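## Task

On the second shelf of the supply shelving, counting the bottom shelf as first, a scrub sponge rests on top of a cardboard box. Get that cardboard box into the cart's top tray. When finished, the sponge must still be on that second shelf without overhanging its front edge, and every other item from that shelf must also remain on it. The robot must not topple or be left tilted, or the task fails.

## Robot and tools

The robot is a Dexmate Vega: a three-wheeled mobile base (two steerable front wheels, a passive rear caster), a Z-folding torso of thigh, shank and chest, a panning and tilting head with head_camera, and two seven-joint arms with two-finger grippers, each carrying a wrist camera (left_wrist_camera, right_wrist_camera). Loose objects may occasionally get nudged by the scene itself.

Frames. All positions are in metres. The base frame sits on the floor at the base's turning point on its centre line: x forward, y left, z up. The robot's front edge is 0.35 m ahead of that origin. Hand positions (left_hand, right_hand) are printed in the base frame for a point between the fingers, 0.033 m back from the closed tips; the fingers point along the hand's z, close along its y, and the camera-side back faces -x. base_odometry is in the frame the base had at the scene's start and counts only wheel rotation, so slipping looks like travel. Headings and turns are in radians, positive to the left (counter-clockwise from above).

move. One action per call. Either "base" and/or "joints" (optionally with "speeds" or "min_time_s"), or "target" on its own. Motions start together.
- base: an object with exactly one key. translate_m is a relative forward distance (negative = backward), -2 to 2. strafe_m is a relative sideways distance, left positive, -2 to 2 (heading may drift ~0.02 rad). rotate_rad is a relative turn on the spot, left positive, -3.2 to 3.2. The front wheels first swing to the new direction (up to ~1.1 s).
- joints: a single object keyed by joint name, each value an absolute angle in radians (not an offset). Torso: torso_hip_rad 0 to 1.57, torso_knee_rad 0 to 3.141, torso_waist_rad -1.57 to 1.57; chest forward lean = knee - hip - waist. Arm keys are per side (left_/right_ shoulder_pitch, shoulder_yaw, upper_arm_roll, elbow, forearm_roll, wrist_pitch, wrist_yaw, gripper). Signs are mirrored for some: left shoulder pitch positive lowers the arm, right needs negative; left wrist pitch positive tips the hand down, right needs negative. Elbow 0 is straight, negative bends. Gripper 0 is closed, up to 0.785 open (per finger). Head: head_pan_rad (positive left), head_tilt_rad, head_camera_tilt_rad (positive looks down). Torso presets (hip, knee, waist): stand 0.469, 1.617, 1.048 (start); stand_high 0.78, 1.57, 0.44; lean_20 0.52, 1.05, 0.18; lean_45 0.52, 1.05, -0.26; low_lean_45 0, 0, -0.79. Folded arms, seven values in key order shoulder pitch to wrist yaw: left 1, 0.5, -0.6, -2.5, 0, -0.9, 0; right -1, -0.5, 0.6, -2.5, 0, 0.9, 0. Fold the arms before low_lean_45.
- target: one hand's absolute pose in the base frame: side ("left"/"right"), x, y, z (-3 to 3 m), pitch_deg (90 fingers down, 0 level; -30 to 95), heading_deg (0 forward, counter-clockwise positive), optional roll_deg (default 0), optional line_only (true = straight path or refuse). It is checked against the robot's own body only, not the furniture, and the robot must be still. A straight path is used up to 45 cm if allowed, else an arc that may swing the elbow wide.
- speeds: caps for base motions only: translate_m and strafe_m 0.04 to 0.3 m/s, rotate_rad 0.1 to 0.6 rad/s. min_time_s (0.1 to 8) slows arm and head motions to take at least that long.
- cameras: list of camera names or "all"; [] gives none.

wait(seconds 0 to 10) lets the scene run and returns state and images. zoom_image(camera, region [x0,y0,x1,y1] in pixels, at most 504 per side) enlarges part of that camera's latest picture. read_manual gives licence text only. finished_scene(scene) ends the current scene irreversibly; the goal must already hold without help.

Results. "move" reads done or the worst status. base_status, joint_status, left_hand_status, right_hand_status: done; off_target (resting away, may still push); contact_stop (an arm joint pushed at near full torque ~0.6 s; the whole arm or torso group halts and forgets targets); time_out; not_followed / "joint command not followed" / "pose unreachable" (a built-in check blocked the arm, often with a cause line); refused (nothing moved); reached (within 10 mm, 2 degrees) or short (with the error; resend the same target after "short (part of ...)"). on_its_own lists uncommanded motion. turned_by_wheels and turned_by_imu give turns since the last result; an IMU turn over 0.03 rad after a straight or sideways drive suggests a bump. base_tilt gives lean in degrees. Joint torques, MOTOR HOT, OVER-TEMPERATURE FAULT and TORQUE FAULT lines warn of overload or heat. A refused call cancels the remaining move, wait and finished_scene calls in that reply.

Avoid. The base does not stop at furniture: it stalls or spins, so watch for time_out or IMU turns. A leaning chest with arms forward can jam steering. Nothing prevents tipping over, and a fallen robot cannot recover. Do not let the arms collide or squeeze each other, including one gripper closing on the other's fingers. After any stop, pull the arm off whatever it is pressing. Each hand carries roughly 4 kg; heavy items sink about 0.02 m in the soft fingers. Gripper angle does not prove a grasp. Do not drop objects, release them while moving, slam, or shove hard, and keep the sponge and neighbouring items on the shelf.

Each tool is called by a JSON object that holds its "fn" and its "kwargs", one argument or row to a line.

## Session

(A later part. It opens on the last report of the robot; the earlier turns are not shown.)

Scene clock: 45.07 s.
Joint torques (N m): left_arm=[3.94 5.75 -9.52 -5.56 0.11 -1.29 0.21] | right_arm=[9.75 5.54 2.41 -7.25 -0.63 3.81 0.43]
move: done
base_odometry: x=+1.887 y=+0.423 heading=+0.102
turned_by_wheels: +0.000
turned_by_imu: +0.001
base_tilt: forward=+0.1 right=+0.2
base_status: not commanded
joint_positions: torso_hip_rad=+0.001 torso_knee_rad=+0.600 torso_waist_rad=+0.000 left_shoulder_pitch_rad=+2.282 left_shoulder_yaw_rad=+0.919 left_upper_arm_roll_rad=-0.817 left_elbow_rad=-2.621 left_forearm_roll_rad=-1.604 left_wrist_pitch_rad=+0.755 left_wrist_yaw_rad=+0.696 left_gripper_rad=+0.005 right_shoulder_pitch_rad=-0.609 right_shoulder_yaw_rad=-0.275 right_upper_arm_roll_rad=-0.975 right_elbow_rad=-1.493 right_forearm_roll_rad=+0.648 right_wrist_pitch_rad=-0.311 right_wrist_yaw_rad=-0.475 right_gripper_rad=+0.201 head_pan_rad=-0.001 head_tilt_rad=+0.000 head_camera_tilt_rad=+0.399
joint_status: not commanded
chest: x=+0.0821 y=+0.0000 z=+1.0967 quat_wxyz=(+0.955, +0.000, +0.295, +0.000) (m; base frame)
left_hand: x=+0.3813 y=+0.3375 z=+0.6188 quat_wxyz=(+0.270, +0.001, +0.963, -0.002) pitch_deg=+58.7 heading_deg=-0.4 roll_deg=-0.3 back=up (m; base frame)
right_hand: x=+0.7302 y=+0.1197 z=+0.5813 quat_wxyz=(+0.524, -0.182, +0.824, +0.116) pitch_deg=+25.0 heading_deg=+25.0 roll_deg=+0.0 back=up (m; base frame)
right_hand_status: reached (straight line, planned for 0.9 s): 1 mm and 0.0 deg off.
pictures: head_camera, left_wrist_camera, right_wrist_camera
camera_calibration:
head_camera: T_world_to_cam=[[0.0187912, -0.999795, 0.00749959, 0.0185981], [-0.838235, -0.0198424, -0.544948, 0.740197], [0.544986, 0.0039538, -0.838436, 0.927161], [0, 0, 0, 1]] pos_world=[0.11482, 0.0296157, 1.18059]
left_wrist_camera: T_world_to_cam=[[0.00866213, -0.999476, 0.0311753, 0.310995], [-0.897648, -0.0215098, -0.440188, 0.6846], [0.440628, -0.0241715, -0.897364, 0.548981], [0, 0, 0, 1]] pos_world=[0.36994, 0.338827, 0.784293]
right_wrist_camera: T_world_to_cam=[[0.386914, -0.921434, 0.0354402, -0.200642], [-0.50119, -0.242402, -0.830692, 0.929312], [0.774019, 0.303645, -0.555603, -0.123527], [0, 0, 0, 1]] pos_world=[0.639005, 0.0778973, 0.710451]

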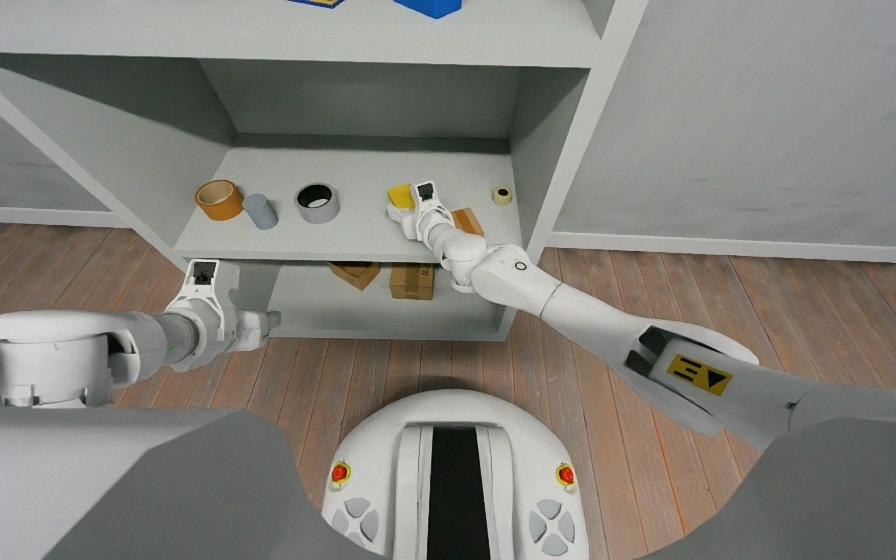

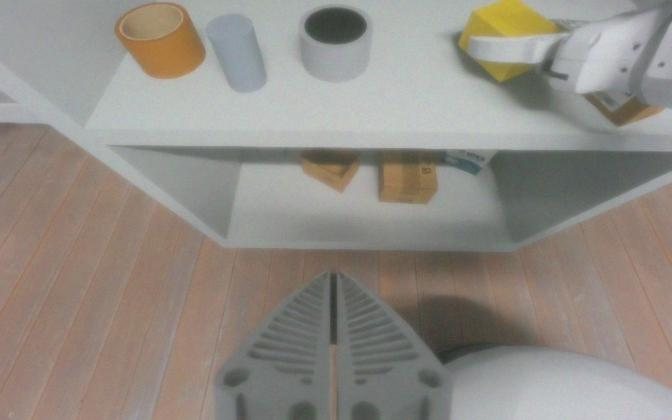

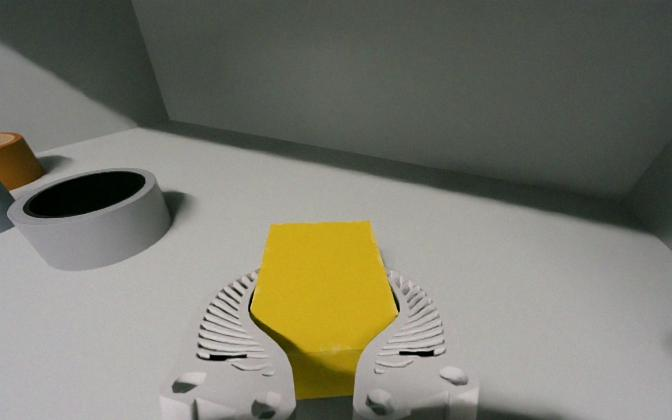

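{"fn": "move", "kwargs": {
  "target": {"side":"right","x":0.73,"y":0.12,"z":0.572,"pitch_deg":25,"heading_deg":25,"line_only":true},
  "cameras": []
}}

{"fn": "move", "kwargs": {
  "joints": {"right_gripper_rad":0.45},
  "cameras": ["right_wrist_camera"]
}}

{"fn": "move", "kwargs": {
  "target": {"side":"right","x":0.635,"y":0.076,"z":0.65,"pitch_deg":28,"heading_deg":25,"line_only":true},
  "cameras": ["right_wrist_camera","left_wrist_camera"]
}}

{"fn": "move", "kwargs": {
  "target": {"side":"right","x":0.60,"y":-0.05,"z":0.68,"pitch_deg":40,"heading_deg":22,"line_only":true}
}}

{"fn": "zoom_image", "kwargs": {
  "camera": "right_wrist_camera",
  "region": [180, 120, 520, 420]
}}

Scene clock: 47.40 s.
Joint torques (N m): left_arm=[3.96 6.43 -9.5 -5.51 0.15 -1.5 0.27] | right_arm=[8.19 6.73 2.01 -8.23 -0.73 2.53 0.31]
move: done
base_odometry: x=+1.887 y=+0.423 heading=+0.102
turned_by_wheels: +0.000
turned_by_imu: +0.001
base_tilt: forward=+0.1 right=+0.3
base_status: not commanded
joint_positions: torso_hip_rad=+0.001 torso_knee_rad=+0.600 torso_waist_rad=+0.000 left_shoulder_pitch_rad=+2.282 left_shoulder_yaw_rad=+0.919 left_upper_arm_roll_rad=-0.817 left_elbow_rad=-2.621 left_forearm_roll_rad=-1.604 left_wrist_pitch_rad=+0.755 left_wrist_yaw_rad=+0.696 left_gripper_rad=+0.005 right_shoulder_pitch_rad=-0.610 right_shoulder_yaw_rad=-0.266 right_upper_arm_roll_rad=-0.981 right_elbow_rad=-1.459 right_forearm_roll_rad=+0.639 right_wrist_pitch_rad=-0.285 right_wrist_yaw_rad=-0.463 right_gripper_rad=+0.201 head_pan_rad=-0.001 head_tilt_rad=+0.000 head_camera_tilt_rad=+0.399
joint_status: not commanded
chest: x=+0.0821 y=+0.0000 z=+1.0967 quat_wxyz=(+0.955, +0.000, +0.295, +0.000) (m; base frame)
left_hand: x=+0.3813 y=+0.3375 z=+0.6188 quat_wxyz=(+0.270, +0.001, +0.963, -0.002) pitch_deg=+58.7 heading_deg=-0.4 roll_deg=-0.3 back=up (m; base frame)
right_hand: x=+0.7301 y=+0.1198 z=+0.5732 quat_wxyz=(+0.524, -0.182, +0.824, +0.116) pitch_deg=+25.0 heading_deg=+25.0 roll_deg=+0.0 back=up (m; base frame)
right_hand_status: reached (straight line, planned for 0.4 s): 1 mm and 0.0 deg off.
pictures: none
No camera images: "cameras" was empty.

Scene clock: 48.17 s.
Joint torques (N m): left_arm=[4.27 6.55 -9.46 -5.22 0.15 -0.91 0.06] | right_arm=[8.89 4.82 1.51 -7.93 -0.93 2.92 0.26]
move: done
base_odometry: x=+1.887 y=+0.423 heading=+0.102
turned_by_wheels: +0.000
turned_by_imu: +0.000
base_tilt: forward=+0.2 right=+0.3
base_status: not commanded
joint_positions: torso_hip_rad=+0.001 torso_knee_rad=+0.600 torso_waist_rad=+0.000 left_shoulder_pitch_rad=+2.282 left_shoulder_yaw_rad=+0.919 left_upper_arm_roll_rad=-0.817 left_elbow_rad=-2.621 left_forearm_roll_rad=-1.604 left_wrist_pitch_rad=+0.755 left_wrist_yaw_rad=+0.696 left_gripper_rad=+0.005 right_shoulder_pitch_rad=-0.610 right_shoulder_yaw_rad=-0.265 right_upper_arm_roll_rad=-0.982 right_elbow_rad=-1.455 right_forearm_roll_rad=+0.638 right_wrist_pitch_rad=-0.282 right_wrist_yaw_rad=-0.462 right_gripper_rad=+0.450 head_pan_rad=-0.001 head_tilt_rad=+0.000 head_camera_tilt_rad=+0.399
joint_status: all done
chest: x=+0.0821 y=+0.0000 z=+1.0967 quat_wxyz=(+0.955, +0.000, +0.295, +0.000) (m; base frame)
left_hand: x=+0.3813 y=+0.3375 z=+0.6188 quat_wxyz=(+0.270, +0.001, +0.963, -0.002) pitch_deg=+58.7 heading_deg=-0.4 roll_deg=-0.3 back=up (m; base frame)
right_hand: x=+0.7301 y=+0.1198 z=+0.5722 quat_wxyz=(+0.524, -0.183, +0.824, +0.116) pitch_deg=+25.0 heading_deg=+25.0 roll_deg=+0.0 back=up (m; base frame)
pictures: right_wrist_camera
camera_calibration:
right_wrist_camera: T_world_to_cam=[[0.387127, -0.921335, 0.0357099, -0.200613], [-0.500932, -0.242682, -0.830766, 0.921611], [0.77408, 0.303724, -0.555475, -0.12864], [0, 0, 0, 1]] pos_world=[0.638905, 0.0778973, 0.701351]

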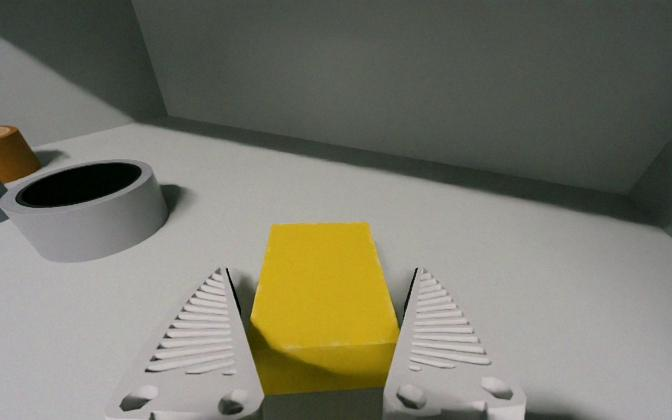

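Scene clock: 52.17 s.
Joint torques (N m): left_arm=[2.87 5.96 -9.23 -4.47 0.04 -1.86 0.14] | right_arm=[5.14 1.37 7 -12.72 -0.51 2.45 -0.51]
move: done
base_odometry: x=+1.887 y=+0.423 heading=+0.102
turned_by_wheels: +0.000
turned_by_imu: +0.001
base_tilt: forward=+0.2 right=+0.3
base_status: not commanded
joint_positions: torso_hip_rad=+0.001 torso_knee_rad=+0.600 torso_waist_rad=+0.000 left_shoulder_pitch_rad=+2.282 left_shoulder_yaw_rad=+0.919 left_upper_arm_roll_rad=-0.817 left_elbow_rad=-2.621 left_forearm_roll_rad=-1.604 left_wrist_pitch_rad=+0.755 left_wrist_yaw_rad=+0.696 left_gripper_rad=+0.005 right_shoulder_pitch_rad=-0.787 right_shoulder_yaw_rad=-0.526 right_upper_arm_roll_rad=-0.867 right_elbow_rad=-2.128 right_forearm_roll_rad=+0.813 right_wrist_pitch_rad=-0.627 right_wrist_yaw_rad=-0.713 right_gripper_rad=+0.450 head_pan_rad=-0.001 head_tilt_rad=+0.000 head_camera_tilt_rad=+0.399
joint_status: not commanded
chest: x=+0.0821 y=+0.0000 z=+1.0967 quat_wxyz=(+0.955, +0.000, +0.295, +0.000) (m; base frame)
left_hand: x=+0.3813 y=+0.3375 z=+0.6188 quat_wxyz=(+0.270, +0.001, +0.963, -0.002) pitch_deg=+58.7 heading_deg=-0.4 roll_deg=-0.3 back=up (m; base frame)
right_hand: x=+0.6358 y=+0.0764 z=+0.6488 quat_wxyz=(+0.503, -0.185, +0.837, +0.111) pitch_deg=+28.0 heading_deg=+25.0 roll_deg=+0.0 back=up (m; base frame)
right_hand_status: reached (straight line, planned for 2.5 s): 2 mm and 0.0 deg off.
pictures: left_wrist_camera, right_wrist_camera
camera_calibration:
left_wrist_camera: T_world_to_cam=[[0.00866213, -0.999476, 0.0311753, 0.310995], [-0.897648, -0.0215098, -0.440188, 0.6846], [0.440628, -0.0241715, -0.897364, 0.548981], [0, 0, 0, 1]] pos_world=[0.36994, 0.338827, 0.784293]
right_wrist_camera: T_world_to_cam=[[0.38905, -0.92046, 0.0373362, -0.209141], [-0.539781, -0.260617, -0.800446, 0.933907], [0.746509, 0.291261, -0.59824, 0.0462414], [0, 0, 0, 1]] pos_world=[0.550952, 0.0374186, 0.783015]

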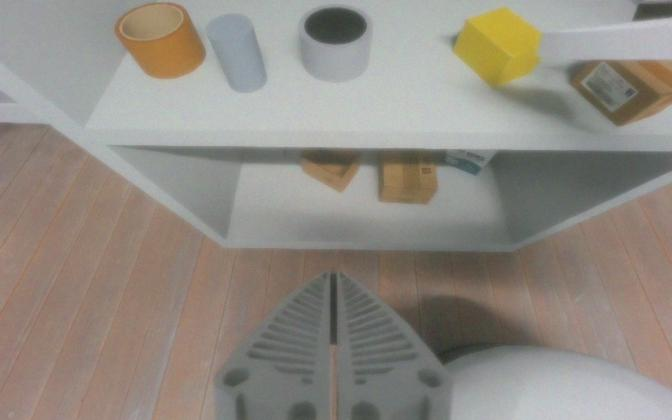

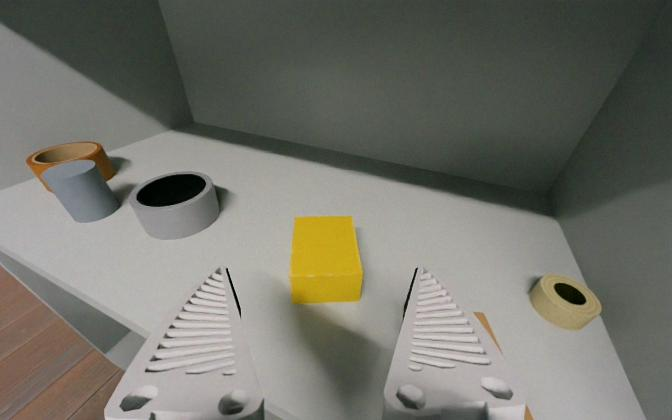

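Scene clock: 55.83 s.
Joint torques (N m): left_arm=[3.95 4.9 -9.45 -5.22 0.14 -2.19 0.08] | right_arm=[4.28 -4.3 7.58 -10.18 -0.13 2.18 -0.27]
move: done
base_odometry: x=+1.887 y=+0.423 heading=+0.102
turned_by_wheels: +0.000
turned_by_imu: +0.001
base_tilt: forward=+0.2 right=+0.2
base_status: not commanded
joint_positions: torso_hip_rad=+0.001 torso_knee_rad=+0.600 torso_waist_rad=+0.000 left_shoulder_pitch_rad=+2.282 left_shoulder_yaw_rad=+0.919 left_upper_arm_roll_rad=-0.817 left_elbow_rad=-2.621 left_forearm_roll_rad=-1.604 left_wrist_pitch_rad=+0.755 left_wrist_yaw_rad=+0.696 left_gripper_rad=+0.005 right_shoulder_pitch_rad=-0.873 right_shoulder_yaw_rad=-0.709 right_upper_arm_roll_rad=-0.449 right_elbow_rad=-2.406 right_forearm_roll_rad=+1.375 right_wrist_pitch_rad=-0.989 right_wrist_yaw_rad=-0.932 right_gripper_rad=+0.450 head_pan_rad=-0.001 head_tilt_rad=+0.000 head_camera_tilt_rad=+0.399
joint_status: not commanded
chest: x=+0.0821 y=+0.0000 z=+1.0967 quat_wxyz=(+0.955, +0.000, +0.295, +0.000) (m; base frame)
left_hand: x=+0.3813 y=+0.3375 z=+0.6188 quat_wxyz=(+0.270, +0.001, +0.963, -0.002) pitch_deg=+58.7 heading_deg=-0.4 roll_deg=-0.3 back=up (m; base frame)
right_hand: x=+0.6003 y=-0.0490 z=+0.6793 quat_wxyz=(+0.415, -0.173, +0.890, +0.081) pitch_deg=+40.0 heading_deg=+22.0 roll_deg=+0.0 back=up (m; base frame)
right_hand_status: reached (straight line, planned for 2.1 s): 1 mm and 0.1 deg off.
pictures: head_camera, left_wrist_camera, right_wrist_camera
camera_calibration:
head_camera: T_world_to_cam=[[0.0187912, -0.999795, 0.00749959, 0.0185981], [-0.838235, -0.0198424, -0.544948, 0.740197], [0.544986, 0.0039538, -0.838436, 0.927161], [0, 0, 0, 1]] pos_world=[0.11482, 0.0296157, 1.18059]
left_wrist_camera: T_world_to_cam=[[0.00866213, -0.999476, 0.0311753, 0.310995], [-0.897648, -0.0215098, -0.440188, 0.6846], [0.440628, -0.0241715, -0.897364, 0.548981], [0, 0, 0, 1]] pos_world=[0.36994, 0.338827, 0.784293]
right_wrist_camera: T_world_to_cam=[[0.348372, -0.936339, 0.0436662, -0.292588], [-0.694134, -0.289004, -0.659283, 0.901836], [0.629932, 0.199366, -0.750626, 0.296547], [0, 0, 0, 1]] pos_world=[0.541121, -0.0724481, 0.829937]

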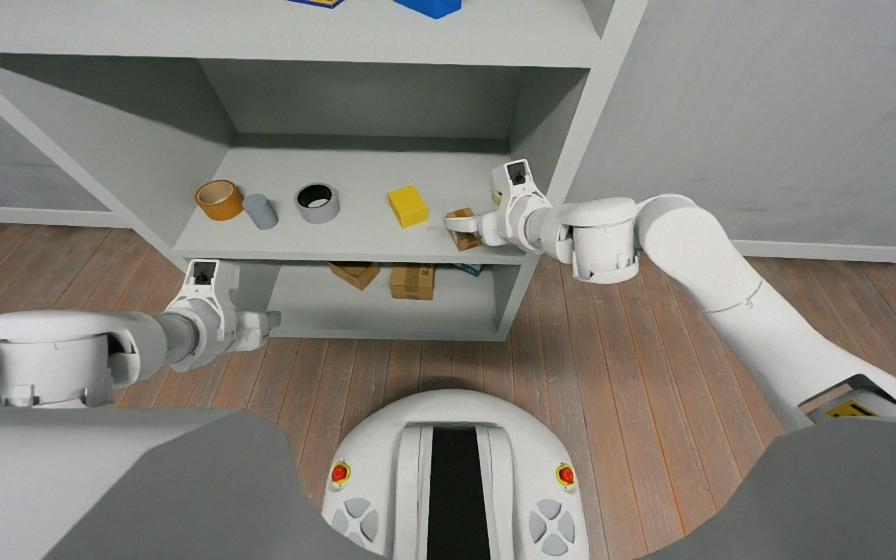

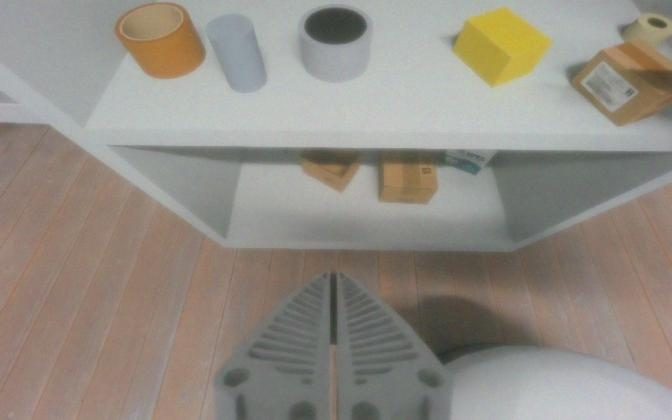

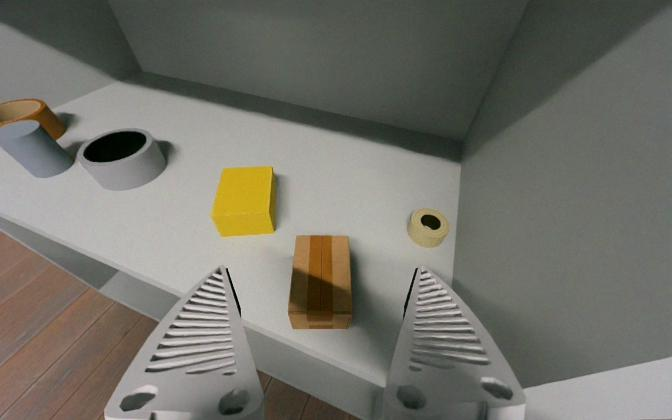

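Scaled by 1.482 from the camera's 672x420 image, which has a finer 960x600 frame.

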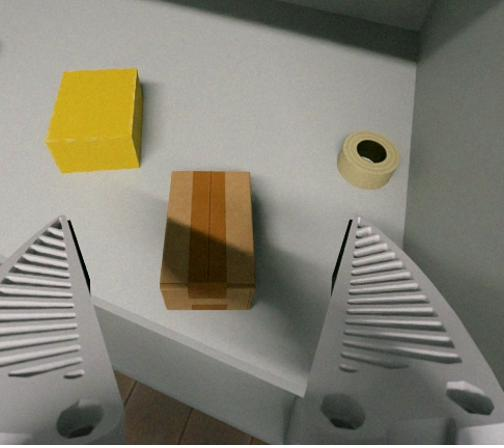

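{"fn": "move", "kwargs": {
  "target": {"side":"right","x":0.664,"y":-0.024,"z":0.584,"pitch_deg":40,"heading_deg":22,"line_only":true},
  "cameras": ["right_wrist_camera"]
}}

{"fn": "move", "kwargs": {
  "joints": {"right_gripper_rad":0.16},
  "cameras": ["right_wrist_camera"]
}}

{"fn": "move", "kwargs": {
  "target": {"side":"right","x":0.62,"y":-0.04,"z":0.68,"pitch_deg":40,"heading_deg":22,"line_only":true},
  "cameras": ["right_wrist_camera","left_wrist_camera"]
}}

Scene clock: 59.63 s.
Joint torques (N m): left_arm=[2.77 5.7 -9.68 -5.2 0.04 -2 0.13] | right_arm=[17.96 2.48 4.27 -5.64 -0.61 2.51 0.26]
move: done
base_odometry: x=+1.887 y=+0.423 heading=+0.102
turned_by_wheels: +0.000
turned_by_imu: +0.001
base_tilt: forward=+0.2 right=+0.3
base_status: not commanded
joint_positions: torso_hip_rad=+0.001 torso_knee_rad=+0.600 torso_waist_rad=+0.000 left_shoulder_pitch_rad=+2.282 left_shoulder_yaw_rad=+0.919 left_upper_arm_roll_rad=-0.817 left_elbow_rad=-2.621 left_forearm_roll_rad=-1.604 left_wrist_pitch_rad=+0.755 left_wrist_yaw_rad=+0.696 left_gripper_rad=+0.005 right_shoulder_pitch_rad=-0.752 right_shoulder_yaw_rad=-0.610 right_upper_arm_roll_rad=-0.690 right_elbow_rad=-2.021 right_forearm_roll_rad=+1.015 right_wrist_pitch_rad=-0.791 right_wrist_yaw_rad=-0.633 right_gripper_rad=+0.450 head_pan_rad=-0.001 head_tilt_rad=+0.000 head_camera_tilt_rad=+0.399
joint_status: not commanded
chest: x=+0.0821 y=+0.0000 z=+1.0967 quat_wxyz=(+0.955, +0.000, +0.295, +0.000) (m; base frame)
left_hand: x=+0.3813 y=+0.3375 z=+0.6188 quat_wxyz=(+0.270, +0.001, +0.963, -0.002) pitch_deg=+58.7 heading_deg=-0.4 roll_deg=-0.3 back=up (m; base frame)
right_hand: x=+0.6630 y=-0.0245 z=+0.5849 quat_wxyz=(+0.414, -0.172, +0.890, +0.081) pitch_deg=+40.0 heading_deg=+22.0 roll_deg=+0.1 back=up (m; base frame)
right_hand_status: reached (straight line, planned for 1.7 s): 1 mm and 0.1 deg off.
pictures: right_wrist_camera
camera_calibration:
right_wrist_camera: T_world_to_cam=[[0.347679, -0.936605, 0.0434722, -0.286834], [-0.695412, -0.28869, -0.658074, 0.890405], [0.628905, 0.198568, -0.751697, 0.182543], [0, 0, 0, 1]] pos_world=[0.604122, -0.0478471, 0.735638]

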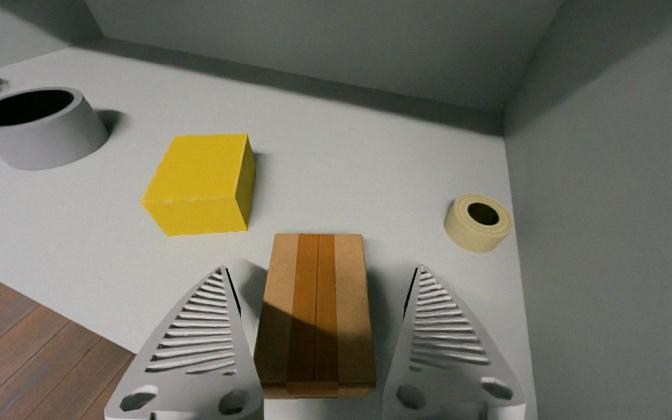

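Scene clock: 60.47 s.
Joint torques (N m): left_arm=[3.71 4.92 -9.36 -4.97 0.13 -1.21 0.26] | right_arm=[19.25 1.38 2.56 -5.68 -0.36 2.16 0.07]
move: done
base_odometry: x=+1.887 y=+0.423 heading=+0.102
turned_by_wheels: +0.000
turned_by_imu: +0.000
base_tilt: forward=+0.2 right=+0.3
base_status: not commanded
joint_positions: torso_hip_rad=+0.001 torso_knee_rad=+0.600 torso_waist_rad=+0.000 left_shoulder_pitch_rad=+2.282 left_shoulder_yaw_rad=+0.919 left_upper_arm_roll_rad=-0.817 left_elbow_rad=-2.621 left_forearm_roll_rad=-1.604 left_wrist_pitch_rad=+0.755 left_wrist_yaw_rad=+0.696 left_gripper_rad=+0.005 right_shoulder_pitch_rad=-0.751 right_shoulder_yaw_rad=-0.608 right_upper_arm_roll_rad=-0.692 right_elbow_rad=-2.017 right_forearm_roll_rad=+1.012 right_wrist_pitch_rad=-0.788 right_wrist_yaw_rad=-0.630 right_gripper_rad=+0.160 head_pan_rad=-0.001 head_tilt_rad=+0.000 head_camera_tilt_rad=+0.399
joint_status: all done
chest: x=+0.0821 y=+0.0000 z=+1.0967 quat_wxyz=(+0.955, +0.000, +0.295, +0.000) (m; base frame)
left_hand: x=+0.3813 y=+0.3375 z=+0.6188 quat_wxyz=(+0.270, +0.001, +0.963, -0.002) pitch_deg=+58.7 heading_deg=-0.4 roll_deg=-0.3 back=up (m; base frame)
right_hand: x=+0.6637 y=-0.0242 z=+0.5840 quat_wxyz=(+0.415, -0.173, +0.890, +0.081) pitch_deg=+40.0 heading_deg=+22.0 roll_deg=+0.0 back=up (m; base frame)
pictures: right_wrist_camera
camera_calibration:
right_wrist_camera: T_world_to_cam=[[0.348169, -0.936396, 0.044056, -0.287309], [-0.694969, -0.289371, -0.658242, 0.890099], [0.629124, 0.198562, -0.751516, 0.181207], [0, 0, 0, 1]] pos_world=[0.604622, -0.0474469, 0.734738]

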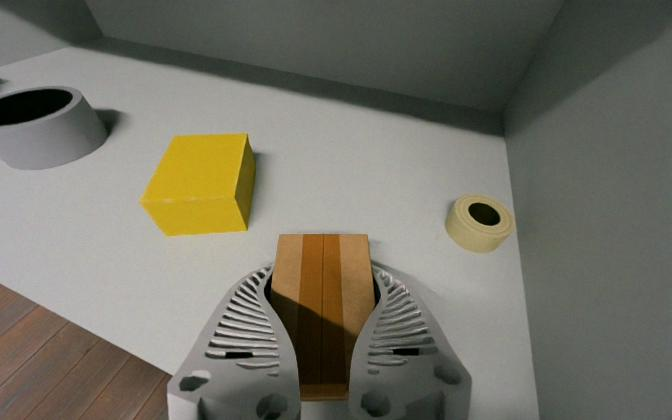

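Scene clock: 63.47 s.
Joint torques (N m): left_arm=[2.78 6.32 -9.75 -4.82 0.1 -1.45 0.13] | right_arm=[6.91 -2.77 8.42 -10.8 -0.1 1.8 -0.43]
move: done
base_odometry: x=+1.887 y=+0.423 heading=+0.102
turned_by_wheels: +0.000
turned_by_imu: +0.001
base_tilt: forward=+0.2 right=+0.3
base_status: not commanded
joint_positions: torso_hip_rad=+0.001 torso_knee_rad=+0.600 torso_waist_rad=+0.000 left_shoulder_pitch_rad=+2.282 left_shoulder_yaw_rad=+0.919 left_upper_arm_roll_rad=-0.817 left_elbow_rad=-2.621 left_forearm_roll_rad=-1.604 left_wrist_pitch_rad=+0.755 left_wrist_yaw_rad=+0.696 left_gripper_rad=+0.005 right_shoulder_pitch_rad=-0.816 right_shoulder_yaw_rad=-0.639 right_upper_arm_roll_rad=-0.470 right_elbow_rad=-2.334 right_forearm_roll_rad=+1.345 right_wrist_pitch_rad=-1.030 right_wrist_yaw_rad=-0.918 right_gripper_rad=+0.160 head_pan_rad=-0.001 head_tilt_rad=+0.000 head_camera_tilt_rad=+0.399
joint_status: not commanded
chest: x=+0.0821 y=+0.0000 z=+1.0967 quat_wxyz=(+0.955, +0.000, +0.295, +0.000) (m; base frame)
left_hand: x=+0.3813 y=+0.3375 z=+0.6188 quat_wxyz=(+0.270, +0.001, +0.963, -0.002) pitch_deg=+58.7 heading_deg=-0.4 roll_deg=-0.3 back=up (m; base frame)
right_hand: x=+0.6206 y=-0.0397 z=+0.6782 quat_wxyz=(+0.414, -0.173, +0.890, +0.081) pitch_deg=+40.1 heading_deg=+22.0 roll_deg=+0.1 back=up (m; base frame)
right_hand_status: reached (straight line, planned for 1.5 s): 2 mm and 0.1 deg off.
pictures: left_wrist_camera, right_wrist_camera
camera_calibration:
left_wrist_camera: T_world_to_cam=[[0.00866213, -0.999476, 0.0311753, 0.310995], [-0.897648, -0.0215098, -0.440188, 0.6846], [0.440628, -0.0241715, -0.897364, 0.548981], [0, 0, 0, 1]] pos_world=[0.36994, 0.338827, 0.784293]
right_wrist_camera: T_world_to_cam=[[0.34817, -0.936426, 0.0434128, -0.290477], [-0.695448, -0.289072, -0.657867, 0.91778], [0.628593, 0.198858, -0.751882, 0.282824], [0, 0, 0, 1]] pos_world=[0.561623, -0.0629474, 0.829039]

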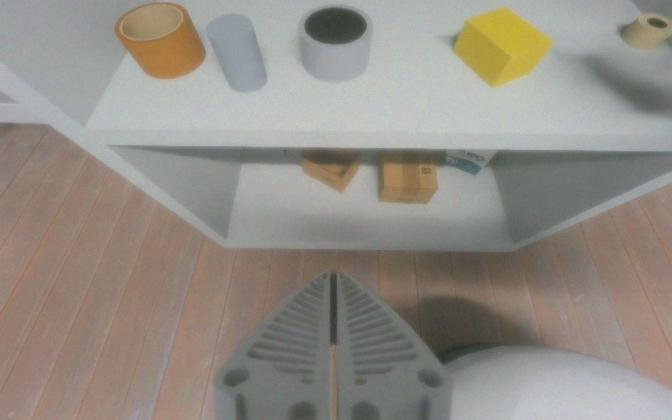

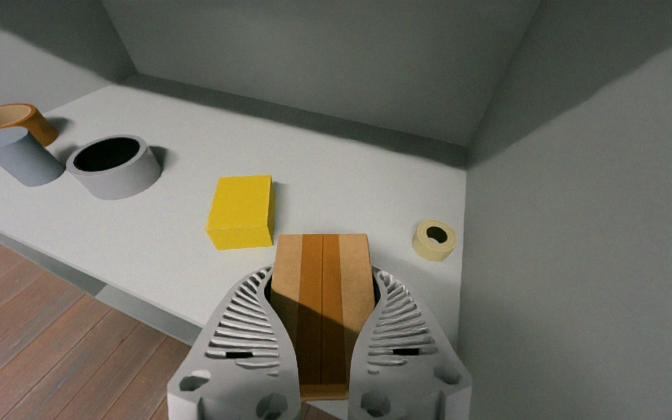

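{"fn": "move", "kwargs": {
  "base": {"translate_m": -2.0},
  "joints": {"head_camera_tilt_rad":-0.1},
  "cameras": []
}}

{"fn": "move", "kwargs": {
  "base": {"rotate_rad": -1.6},
  "cameras": ["head_camera","right_wrist_camera"]
}}

Scene clock: 72.77 s.
Joint torques (N m): left_arm=[3.43 4.87 -9.17 -5.21 0.11 -1.61 0.23] | right_arm=[5.55 -3.04 7.97 -10.34 -0.21 1.34 -0.33]
move: done
base_odometry: x=-0.103 y=+0.223 heading=+0.101
turned_by_wheels: -0.001
turned_by_imu: +0.008
base_tilt: forward=+0.2 right=+0.3
base_status: done
joint_positions: torso_hip_rad=+0.001 torso_knee_rad=+0.600 torso_waist_rad=+0.000 left_shoulder_pitch_rad=+2.282 left_shoulder_yaw_rad=+0.919 left_upper_arm_roll_rad=-0.817 left_elbow_rad=-2.621 left_forearm_roll_rad=-1.604 left_wrist_pitch_rad=+0.755 left_wrist_yaw_rad=+0.696 left_gripper_rad=+0.005 right_shoulder_pitch_rad=-0.817 right_shoulder_yaw_rad=-0.639 right_upper_arm_roll_rad=-0.466 right_elbow_rad=-2.338 right_forearm_roll_rad=+1.350 right_wrist_pitch_rad=-1.034 right_wrist_yaw_rad=-0.922 right_gripper_rad=+0.160 head_pan_rad=-0.001 head_tilt_rad=+0.000 head_camera_tilt_rad=-0.099
joint_status: all done
chest: x=+0.0820 y=+0.0000 z=+1.0966 quat_wxyz=(+0.955, +0.000, +0.295, +0.000) (m; base frame)
left_hand: x=+0.3813 y=+0.3375 z=+0.6188 quat_wxyz=(+0.270, +0.001, +0.963, -0.002) pitch_deg=+58.7 heading_deg=-0.4 roll_deg=-0.3 back=up (m; base frame)
right_hand: x=+0.6198 y=-0.0399 z=+0.6796 quat_wxyz=(+0.415, -0.173, +0.890, +0.081) pitch_deg=+40.0 heading_deg=+22.0 roll_deg=+0.0 back=up (m; base frame)
pictures: none
No camera images: "cameras" was empty.

Scene clock: 77.00 s.
Joint torques (N m): left_arm=[3.1 5.86 -9.2 -5.37 0.19 -2.11 0.33] | right_arm=[7.19 -1.06 8.23 -10.32 -0.22 2.49 -0.29]
move: done
base_odometry: x=-0.103 y=+0.223 heading=-1.497
turned_by_wheels: -1.599
turned_by_imu: -1.555
base_tilt: forward=+0.2 right=+0.2
base_status: done
joint_positions: torso_hip_rad=+0.001 torso_knee_rad=+0.600 torso_waist_rad=+0.000 left_shoulder_pitch_rad=+2.282 left_shoulder_yaw_rad=+0.919 left_upper_arm_roll_rad=-0.817 left_elbow_rad=-2.621 left_forearm_roll_rad=-1.604 left_wrist_pitch_rad=+0.755 left_wrist_yaw_rad=+0.696 left_gripper_rad=+0.005 right_shoulder_pitch_rad=-0.817 right_shoulder_yaw_rad=-0.639 right_upper_arm_roll_rad=-0.466 right_elbow_rad=-2.338 right_forearm_roll_rad=+1.350 right_wrist_pitch_rad=-1.034 right_wrist_yaw_rad=-0.922 right_gripper_rad=+0.160 head_pan_rad=-0.001 head_tilt_rad=+0.000 head_camera_tilt_rad=-0.099
joint_status: not commanded
chest: x=+0.0820 y=+0.0000 z=+1.0966 quat_wxyz=(+0.955, +0.000, +0.295, +0.000) (m; base frame)
left_hand: x=+0.3813 y=+0.3375 z=+0.6188 quat_wxyz=(+0.270, +0.001, +0.963, -0.002) pitch_deg=+58.7 heading_deg=-0.4 roll_deg=-0.3 back=up (m; base frame)
right_hand: x=+0.6198 y=-0.0399 z=+0.6796 quat_wxyz=(+0.415, -0.173, +0.890, +0.081) pitch_deg=+40.0 heading_deg=+22.0 roll_deg=+0.0 back=up (m; base frame)
pictures: head_camera, right_wrist_camera
camera_calibration:
head_camera: T_world_to_cam=[[0.0129269, -0.999792, 0.0157938, 0.00906375], [-0.475604, -0.0200418, -0.879431, 1.11749], [0.879565, 0.00385675, -0.475764, 0.478012], [0, 0, 0, 1]] pos_world=[0.110925, 0.0296148, 1.21004]
right_wrist_camera: T_world_to_cam=[[0.348748, -0.936171, 0.0442641, -0.29155], [-0.694851, -0.289966, -0.658105, 0.917798], [0.628933, 0.198755, -0.751624, 0.283953], [0, 0, 0, 1]] pos_world=[0.560822, -0.063247, 0.830339]

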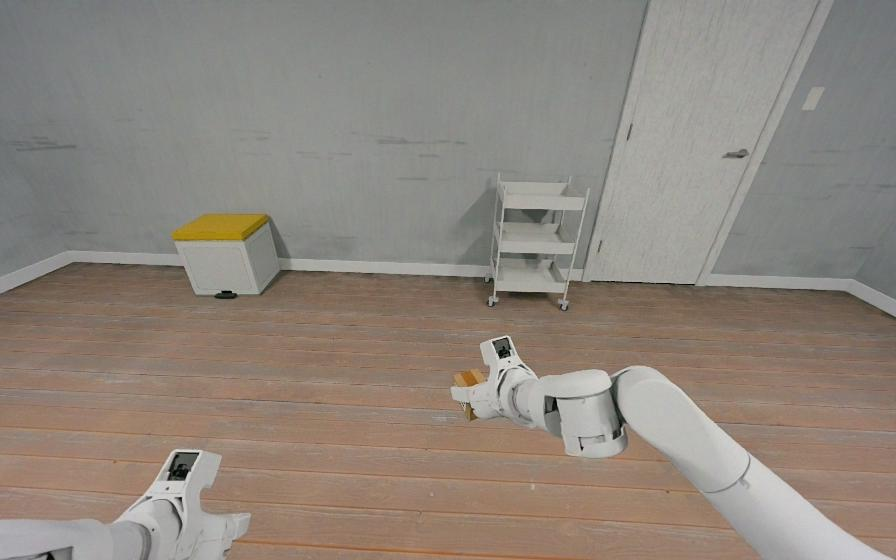

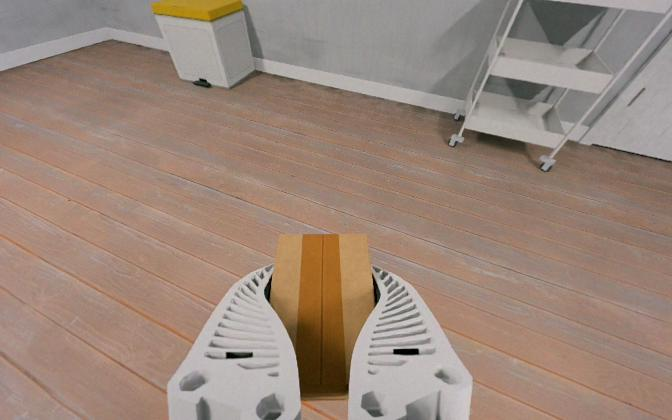

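{"fn": "move", "kwargs": {
  "base": {"strafe_m": -0.43},
  "joints": {"torso_hip_rad":0.2,"head_camera_tilt_rad":0.3},
  "cameras": []
}}

{"fn": "move", "kwargs": {
  "base": {"translate_m": 1.42}
}}

Scene clock: 81.13 s.
Joint torques (N m): left_arm=[1.4 8.42 -10.26 -3.96 0.3 -1.6 0.25] | right_arm=[9.73 -2.06 8.47 -9.64 -0.87 2.33 -0.3]
move: done
base_odometry: x=-0.532 y=+0.193 heading=-1.500
turned_by_wheels: -0.002
turned_by_imu: -0.004
base_tilt: forward=+0.1 right=+0.3
base_status: done
joint_positions: torso_hip_rad=+0.200 torso_knee_rad=+0.600 torso_waist_rad=+0.000 left_shoulder_pitch_rad=+2.282 left_shoulder_yaw_rad=+0.919 left_upper_arm_roll_rad=-0.817 left_elbow_rad=-2.621 left_forearm_roll_rad=-1.604 left_wrist_pitch_rad=+0.755 left_wrist_yaw_rad=+0.696 left_gripper_rad=+0.005 right_shoulder_pitch_rad=-0.817 right_shoulder_yaw_rad=-0.639 right_upper_arm_roll_rad=-0.466 right_elbow_rad=-2.338 right_forearm_roll_rad=+1.350 right_wrist_pitch_rad=-1.034 right_wrist_yaw_rad=-0.922 right_gripper_rad=+0.160 head_pan_rad=+0.000 head_tilt_rad=+0.000 head_camera_tilt_rad=+0.299
joint_status: all done
chest: x=-0.0810 y=+0.0000 z=+1.1436 quat_wxyz=(+0.980, +0.000, +0.199, +0.000) (m; base frame)
left_hand: x=+0.3067 y=+0.3375 z=+0.7343 quat_wxyz=(+0.364, +0.001, +0.931, -0.002) pitch_deg=+47.3 heading_deg=-0.3 roll_deg=-0.2 back=up (m; base frame)
right_hand: x=+0.5285 y=-0.0399 z=+0.8411 quat_wxyz=(+0.501, -0.180, +0.844, +0.063) pitch_deg=+29.4 heading_deg=+19.2 roll_deg=-4.9 back=up (m; base frame)
pictures: none
No camera images: "cameras" was empty.

Scene clock: 88.07 s.
Joint torques (N m): left_arm=[1.8 7.44 -10.12 -4.27 0.3 -1.35 0.24] | right_arm=[8.09 -1.32 8.75 -9.84 -0.61 2.51 -0.33]
move: done
base_odometry: x=-0.433 y=-1.223 heading=-1.499
turned_by_wheels: +0.001
turned_by_imu: -0.002
base_tilt: forward=+0.1 right=+0.3
base_status: done
joint_positions: torso_hip_rad=+0.200 torso_knee_rad=+0.600 torso_waist_rad=+0.000 left_shoulder_pitch_rad=+2.282 left_shoulder_yaw_rad=+0.919 left_upper_arm_roll_rad=-0.817 left_elbow_rad=-2.621 left_forearm_roll_rad=-1.604 left_wrist_pitch_rad=+0.755 left_wrist_yaw_rad=+0.696 left_gripper_rad=+0.005 right_shoulder_pitch_rad=-0.817 right_shoulder_yaw_rad=-0.639 right_upper_arm_roll_rad=-0.466 right_elbow_rad=-2.338 right_forearm_roll_rad=+1.350 right_wrist_pitch_rad=-1.034 right_wrist_yaw_rad=-0.922 right_gripper_rad=+0.160 head_pan_rad=+0.000 head_tilt_rad=+0.000 head_camera_tilt_rad=+0.299
joint_status: not commanded
chest: x=-0.0810 y=+0.0000 z=+1.1437 quat_wxyz=(+0.980, +0.000, +0.199, +0.000) (m; base frame)
left_hand: x=+0.3067 y=+0.3375 z=+0.7343 quat_wxyz=(+0.364, +0.001, +0.931, -0.002) pitch_deg=+47.3 heading_deg=-0.3 roll_deg=-0.2 back=up (m; base frame)
right_hand: x=+0.5285 y=-0.0399 z=+0.8411 quat_wxyz=(+0.501, -0.180, +0.844, +0.063) pitch_deg=+29.4 heading_deg=+19.2 roll_deg=-4.9 back=up (m; base frame)
pictures: head_camera, left_wrist_camera, right_wrist_camera
camera_calibration:
head_camera: T_world_to_cam=[[0.0157496, -0.999795, 0.0127008, 0.0149255], [-0.64057, -0.0198424, -0.767644, 0.90875], [0.767738, 0.00395434, -0.640751, 0.84427], [0, 0, 0, 1]] pos_world=[-0.0662954, 0.0296157, 1.23837]
left_wrist_camera: T_world_to_cam=[[0.00233017, -0.999476, 0.0322721, 0.309173], [-0.792974, -0.0215087, -0.608875, 0.760321], [0.609251, -0.0241722, -0.792609, 0.556936], [0, 0, 0, 1]] pos_world=[0.262881, 0.338827, 0.894395]
right_wrist_camera: T_world_to_cam=[[0.333203, -0.936149, 0.112254, -0.315725], [-0.551074, -0.289968, -0.782455, 0.989331], [0.765045, 0.198856, -0.612505, 0.273845], [0, 0, 0, 1]] pos_world=[0.440891, -0.0631471, 0.97728]

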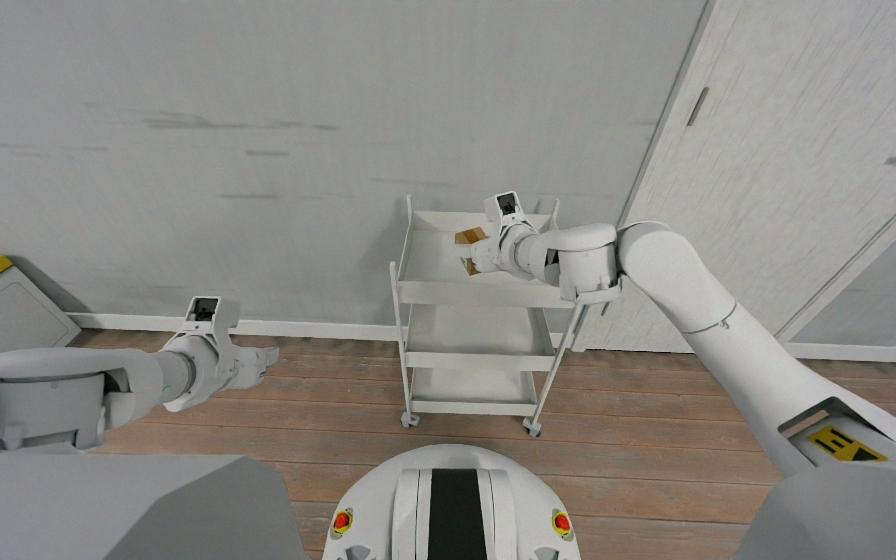

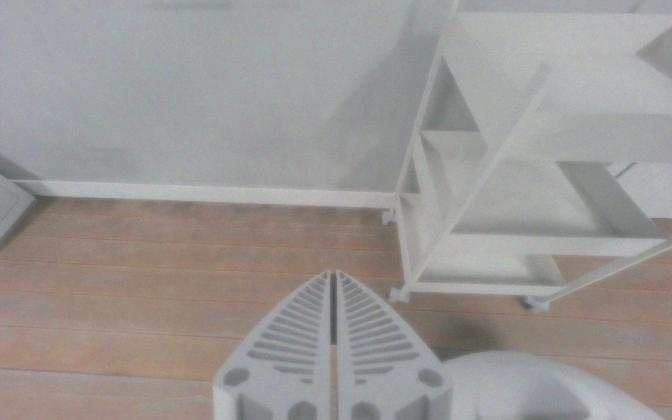

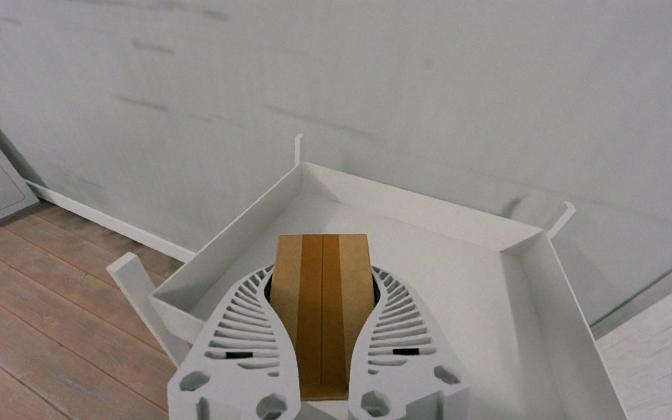

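{"fn": "move", "kwargs": {
  "base": {"translate_m": 0.06},
  "cameras": []
}}

{"fn": "move", "kwargs": {
  "target": {"side":"right","x":0.63,"y":-0.07,"z":0.79,"pitch_deg":42,"heading_deg":5}
}}

Scene clock: 90.07 s.
Joint torques (N m): left_arm=[1.34 8.67 -9.76 -4.98 0.43 -2.23 0.08] | right_arm=[9.17 -1.38 8.03 -10.18 -0.45 2.24 -0.32]
move: done
base_odometry: x=-0.429 y=-1.283 heading=-1.498
turned_by_wheels: +0.001
turned_by_imu: +0.001
base_tilt: forward=+0.1 right=+0.3
base_status: done
joint_positions: torso_hip_rad=+0.200 torso_knee_rad=+0.600 torso_waist_rad=+0.000 left_shoulder_pitch_rad=+2.282 left_shoulder_yaw_rad=+0.919 left_upper_arm_roll_rad=-0.817 left_elbow_rad=-2.621 left_forearm_roll_rad=-1.604 left_wrist_pitch_rad=+0.755 left_wrist_yaw_rad=+0.696 left_gripper_rad=+0.005 right_shoulder_pitch_rad=-0.817 right_shoulder_yaw_rad=-0.639 right_upper_arm_roll_rad=-0.466 right_elbow_rad=-2.338 right_forearm_roll_rad=+1.350 right_wrist_pitch_rad=-1.034 right_wrist_yaw_rad=-0.922 right_gripper_rad=+0.160 head_pan_rad=+0.000 head_tilt_rad=+0.000 head_camera_tilt_rad=+0.299
joint_status: not commanded
chest: x=-0.0810 y=+0.0000 z=+1.1437 quat_wxyz=(+0.980, +0.000, +0.199, +0.000) (m; base frame)
left_hand: x=+0.3067 y=+0.3375 z=+0.7343 quat_wxyz=(+0.364, +0.001, +0.931, -0.002) pitch_deg=+47.3 heading_deg=-0.3 roll_deg=-0.2 back=up (m; base frame)
right_hand: x=+0.5285 y=-0.0399 z=+0.8411 quat_wxyz=(+0.501, -0.180, +0.844, +0.063) pitch_deg=+29.4 heading_deg=+19.2 roll_deg=-4.9 back=up (m; base frame)
pictures: none
No camera images: "cameras" was empty.

Scene clock: 93.93 s.
Joint torques (N m): left_arm=[2.06 7.25 -9.68 -5.04 0.31 -1.55 0.14] | right_arm=[25.41 3.87 6.35 -6.76 0.05 1.14 -0.21]
move: done
base_odometry: x=-0.429 y=-1.283 heading=-1.498
turned_by_wheels: +0.000
turned_by_imu: +0.001
base_tilt: forward=+0.2 right=+0.3
base_status: not commanded
joint_positions: torso_hip_rad=+0.200 torso_knee_rad=+0.600 torso_waist_rad=+0.000 left_shoulder_pitch_rad=+2.282 left_shoulder_yaw_rad=+0.919 left_upper_arm_roll_rad=-0.817 left_elbow_rad=-2.621 left_forearm_roll_rad=-1.604 left_wrist_pitch_rad=+0.755 left_wrist_yaw_rad=+0.696 left_gripper_rad=+0.005 right_shoulder_pitch_rad=-0.618 right_shoulder_yaw_rad=-0.102 right_upper_arm_roll_rad=-0.321 right_elbow_rad=-1.757 right_forearm_roll_rad=+1.172 right_wrist_pitch_rad=-1.270 right_wrist_yaw_rad=-1.087 right_gripper_rad=+0.160 head_pan_rad=+0.000 head_tilt_rad=+0.000 head_camera_tilt_rad=+0.299
joint_status: not commanded
chest: x=-0.0810 y=+0.0000 z=+1.1437 quat_wxyz=(+0.980, +0.000, +0.199, +0.000) (m; base frame)
left_hand: x=+0.3067 y=+0.3375 z=+0.7343 quat_wxyz=(+0.364, +0.001, +0.931, -0.002) pitch_deg=+47.3 heading_deg=-0.3 roll_deg=-0.2 back=up (m; base frame)
right_hand: x=+0.6294 y=-0.0700 z=+0.7903 quat_wxyz=(+0.407, -0.041, +0.912, +0.018) pitch_deg=+41.9 heading_deg=+5.1 roll_deg=+0.0 back=up (m; base frame)
right_hand_status: reached (straight line, planned for 2.3 s): 1 mm and 0.2 deg off.
pictures: head_camera, left_wrist_camera, right_wrist_camera
camera_calibration:
head_camera: T_world_to_cam=[[0.0157493, -0.999795, 0.0126997, 0.0149267], [-0.64062, -0.0198417, -0.767602, 0.908695], [0.767697, 0.00395348, -0.640801, 0.844329], [0, 0, 0, 1]] pos_world=[-0.0662956, 0.0296157, 1.23837]
left_wrist_camera: T_world_to_cam=[[0.00233182, -0.999476, 0.0322733, 0.309175], [-0.792974, -0.0215108, -0.608875, 0.76026], [0.609251, -0.0241721, -0.792609, 0.556856], [0, 0, 0, 1]] pos_world=[0.262881, 0.338827, 0.894295]
right_wrist_camera: T_world_to_cam=[[0.0630266, -0.996972, 0.0455401, -0.153317], [-0.769707, -0.0776041, -0.633663, 1.03127], [0.635279, 0.0048851, -0.772267, 0.365815], [0, 0, 0, 1]] pos_world=[0.571045, -0.0746094, 0.942969]

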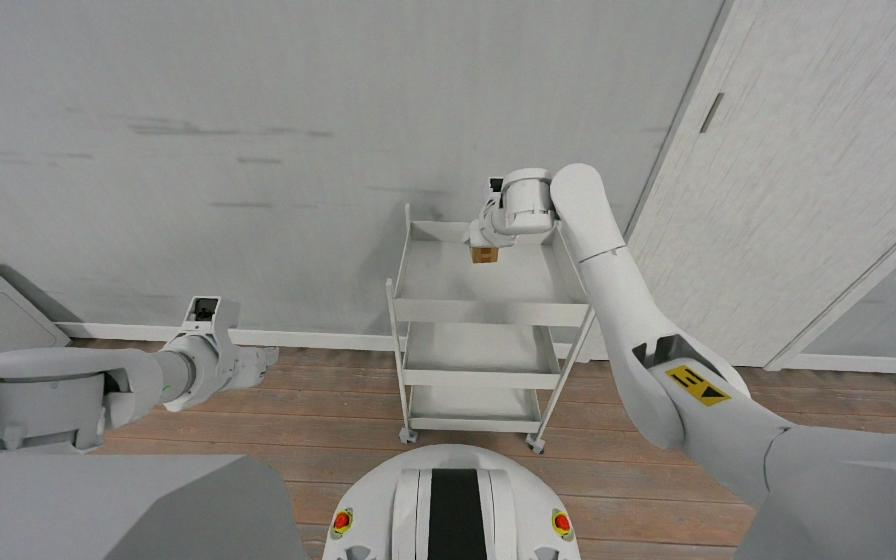

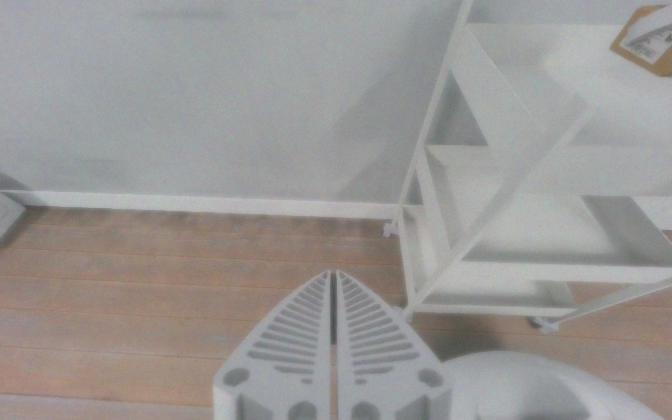

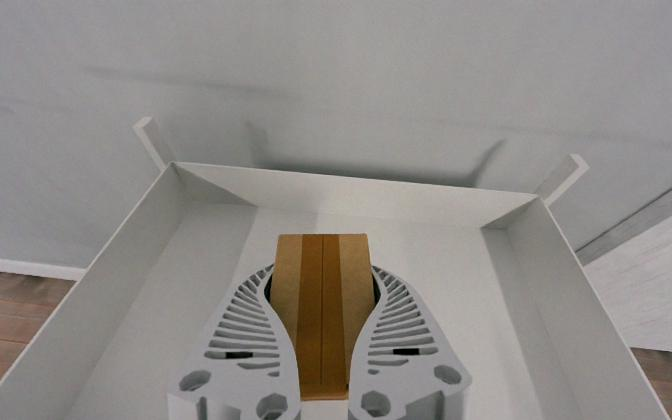

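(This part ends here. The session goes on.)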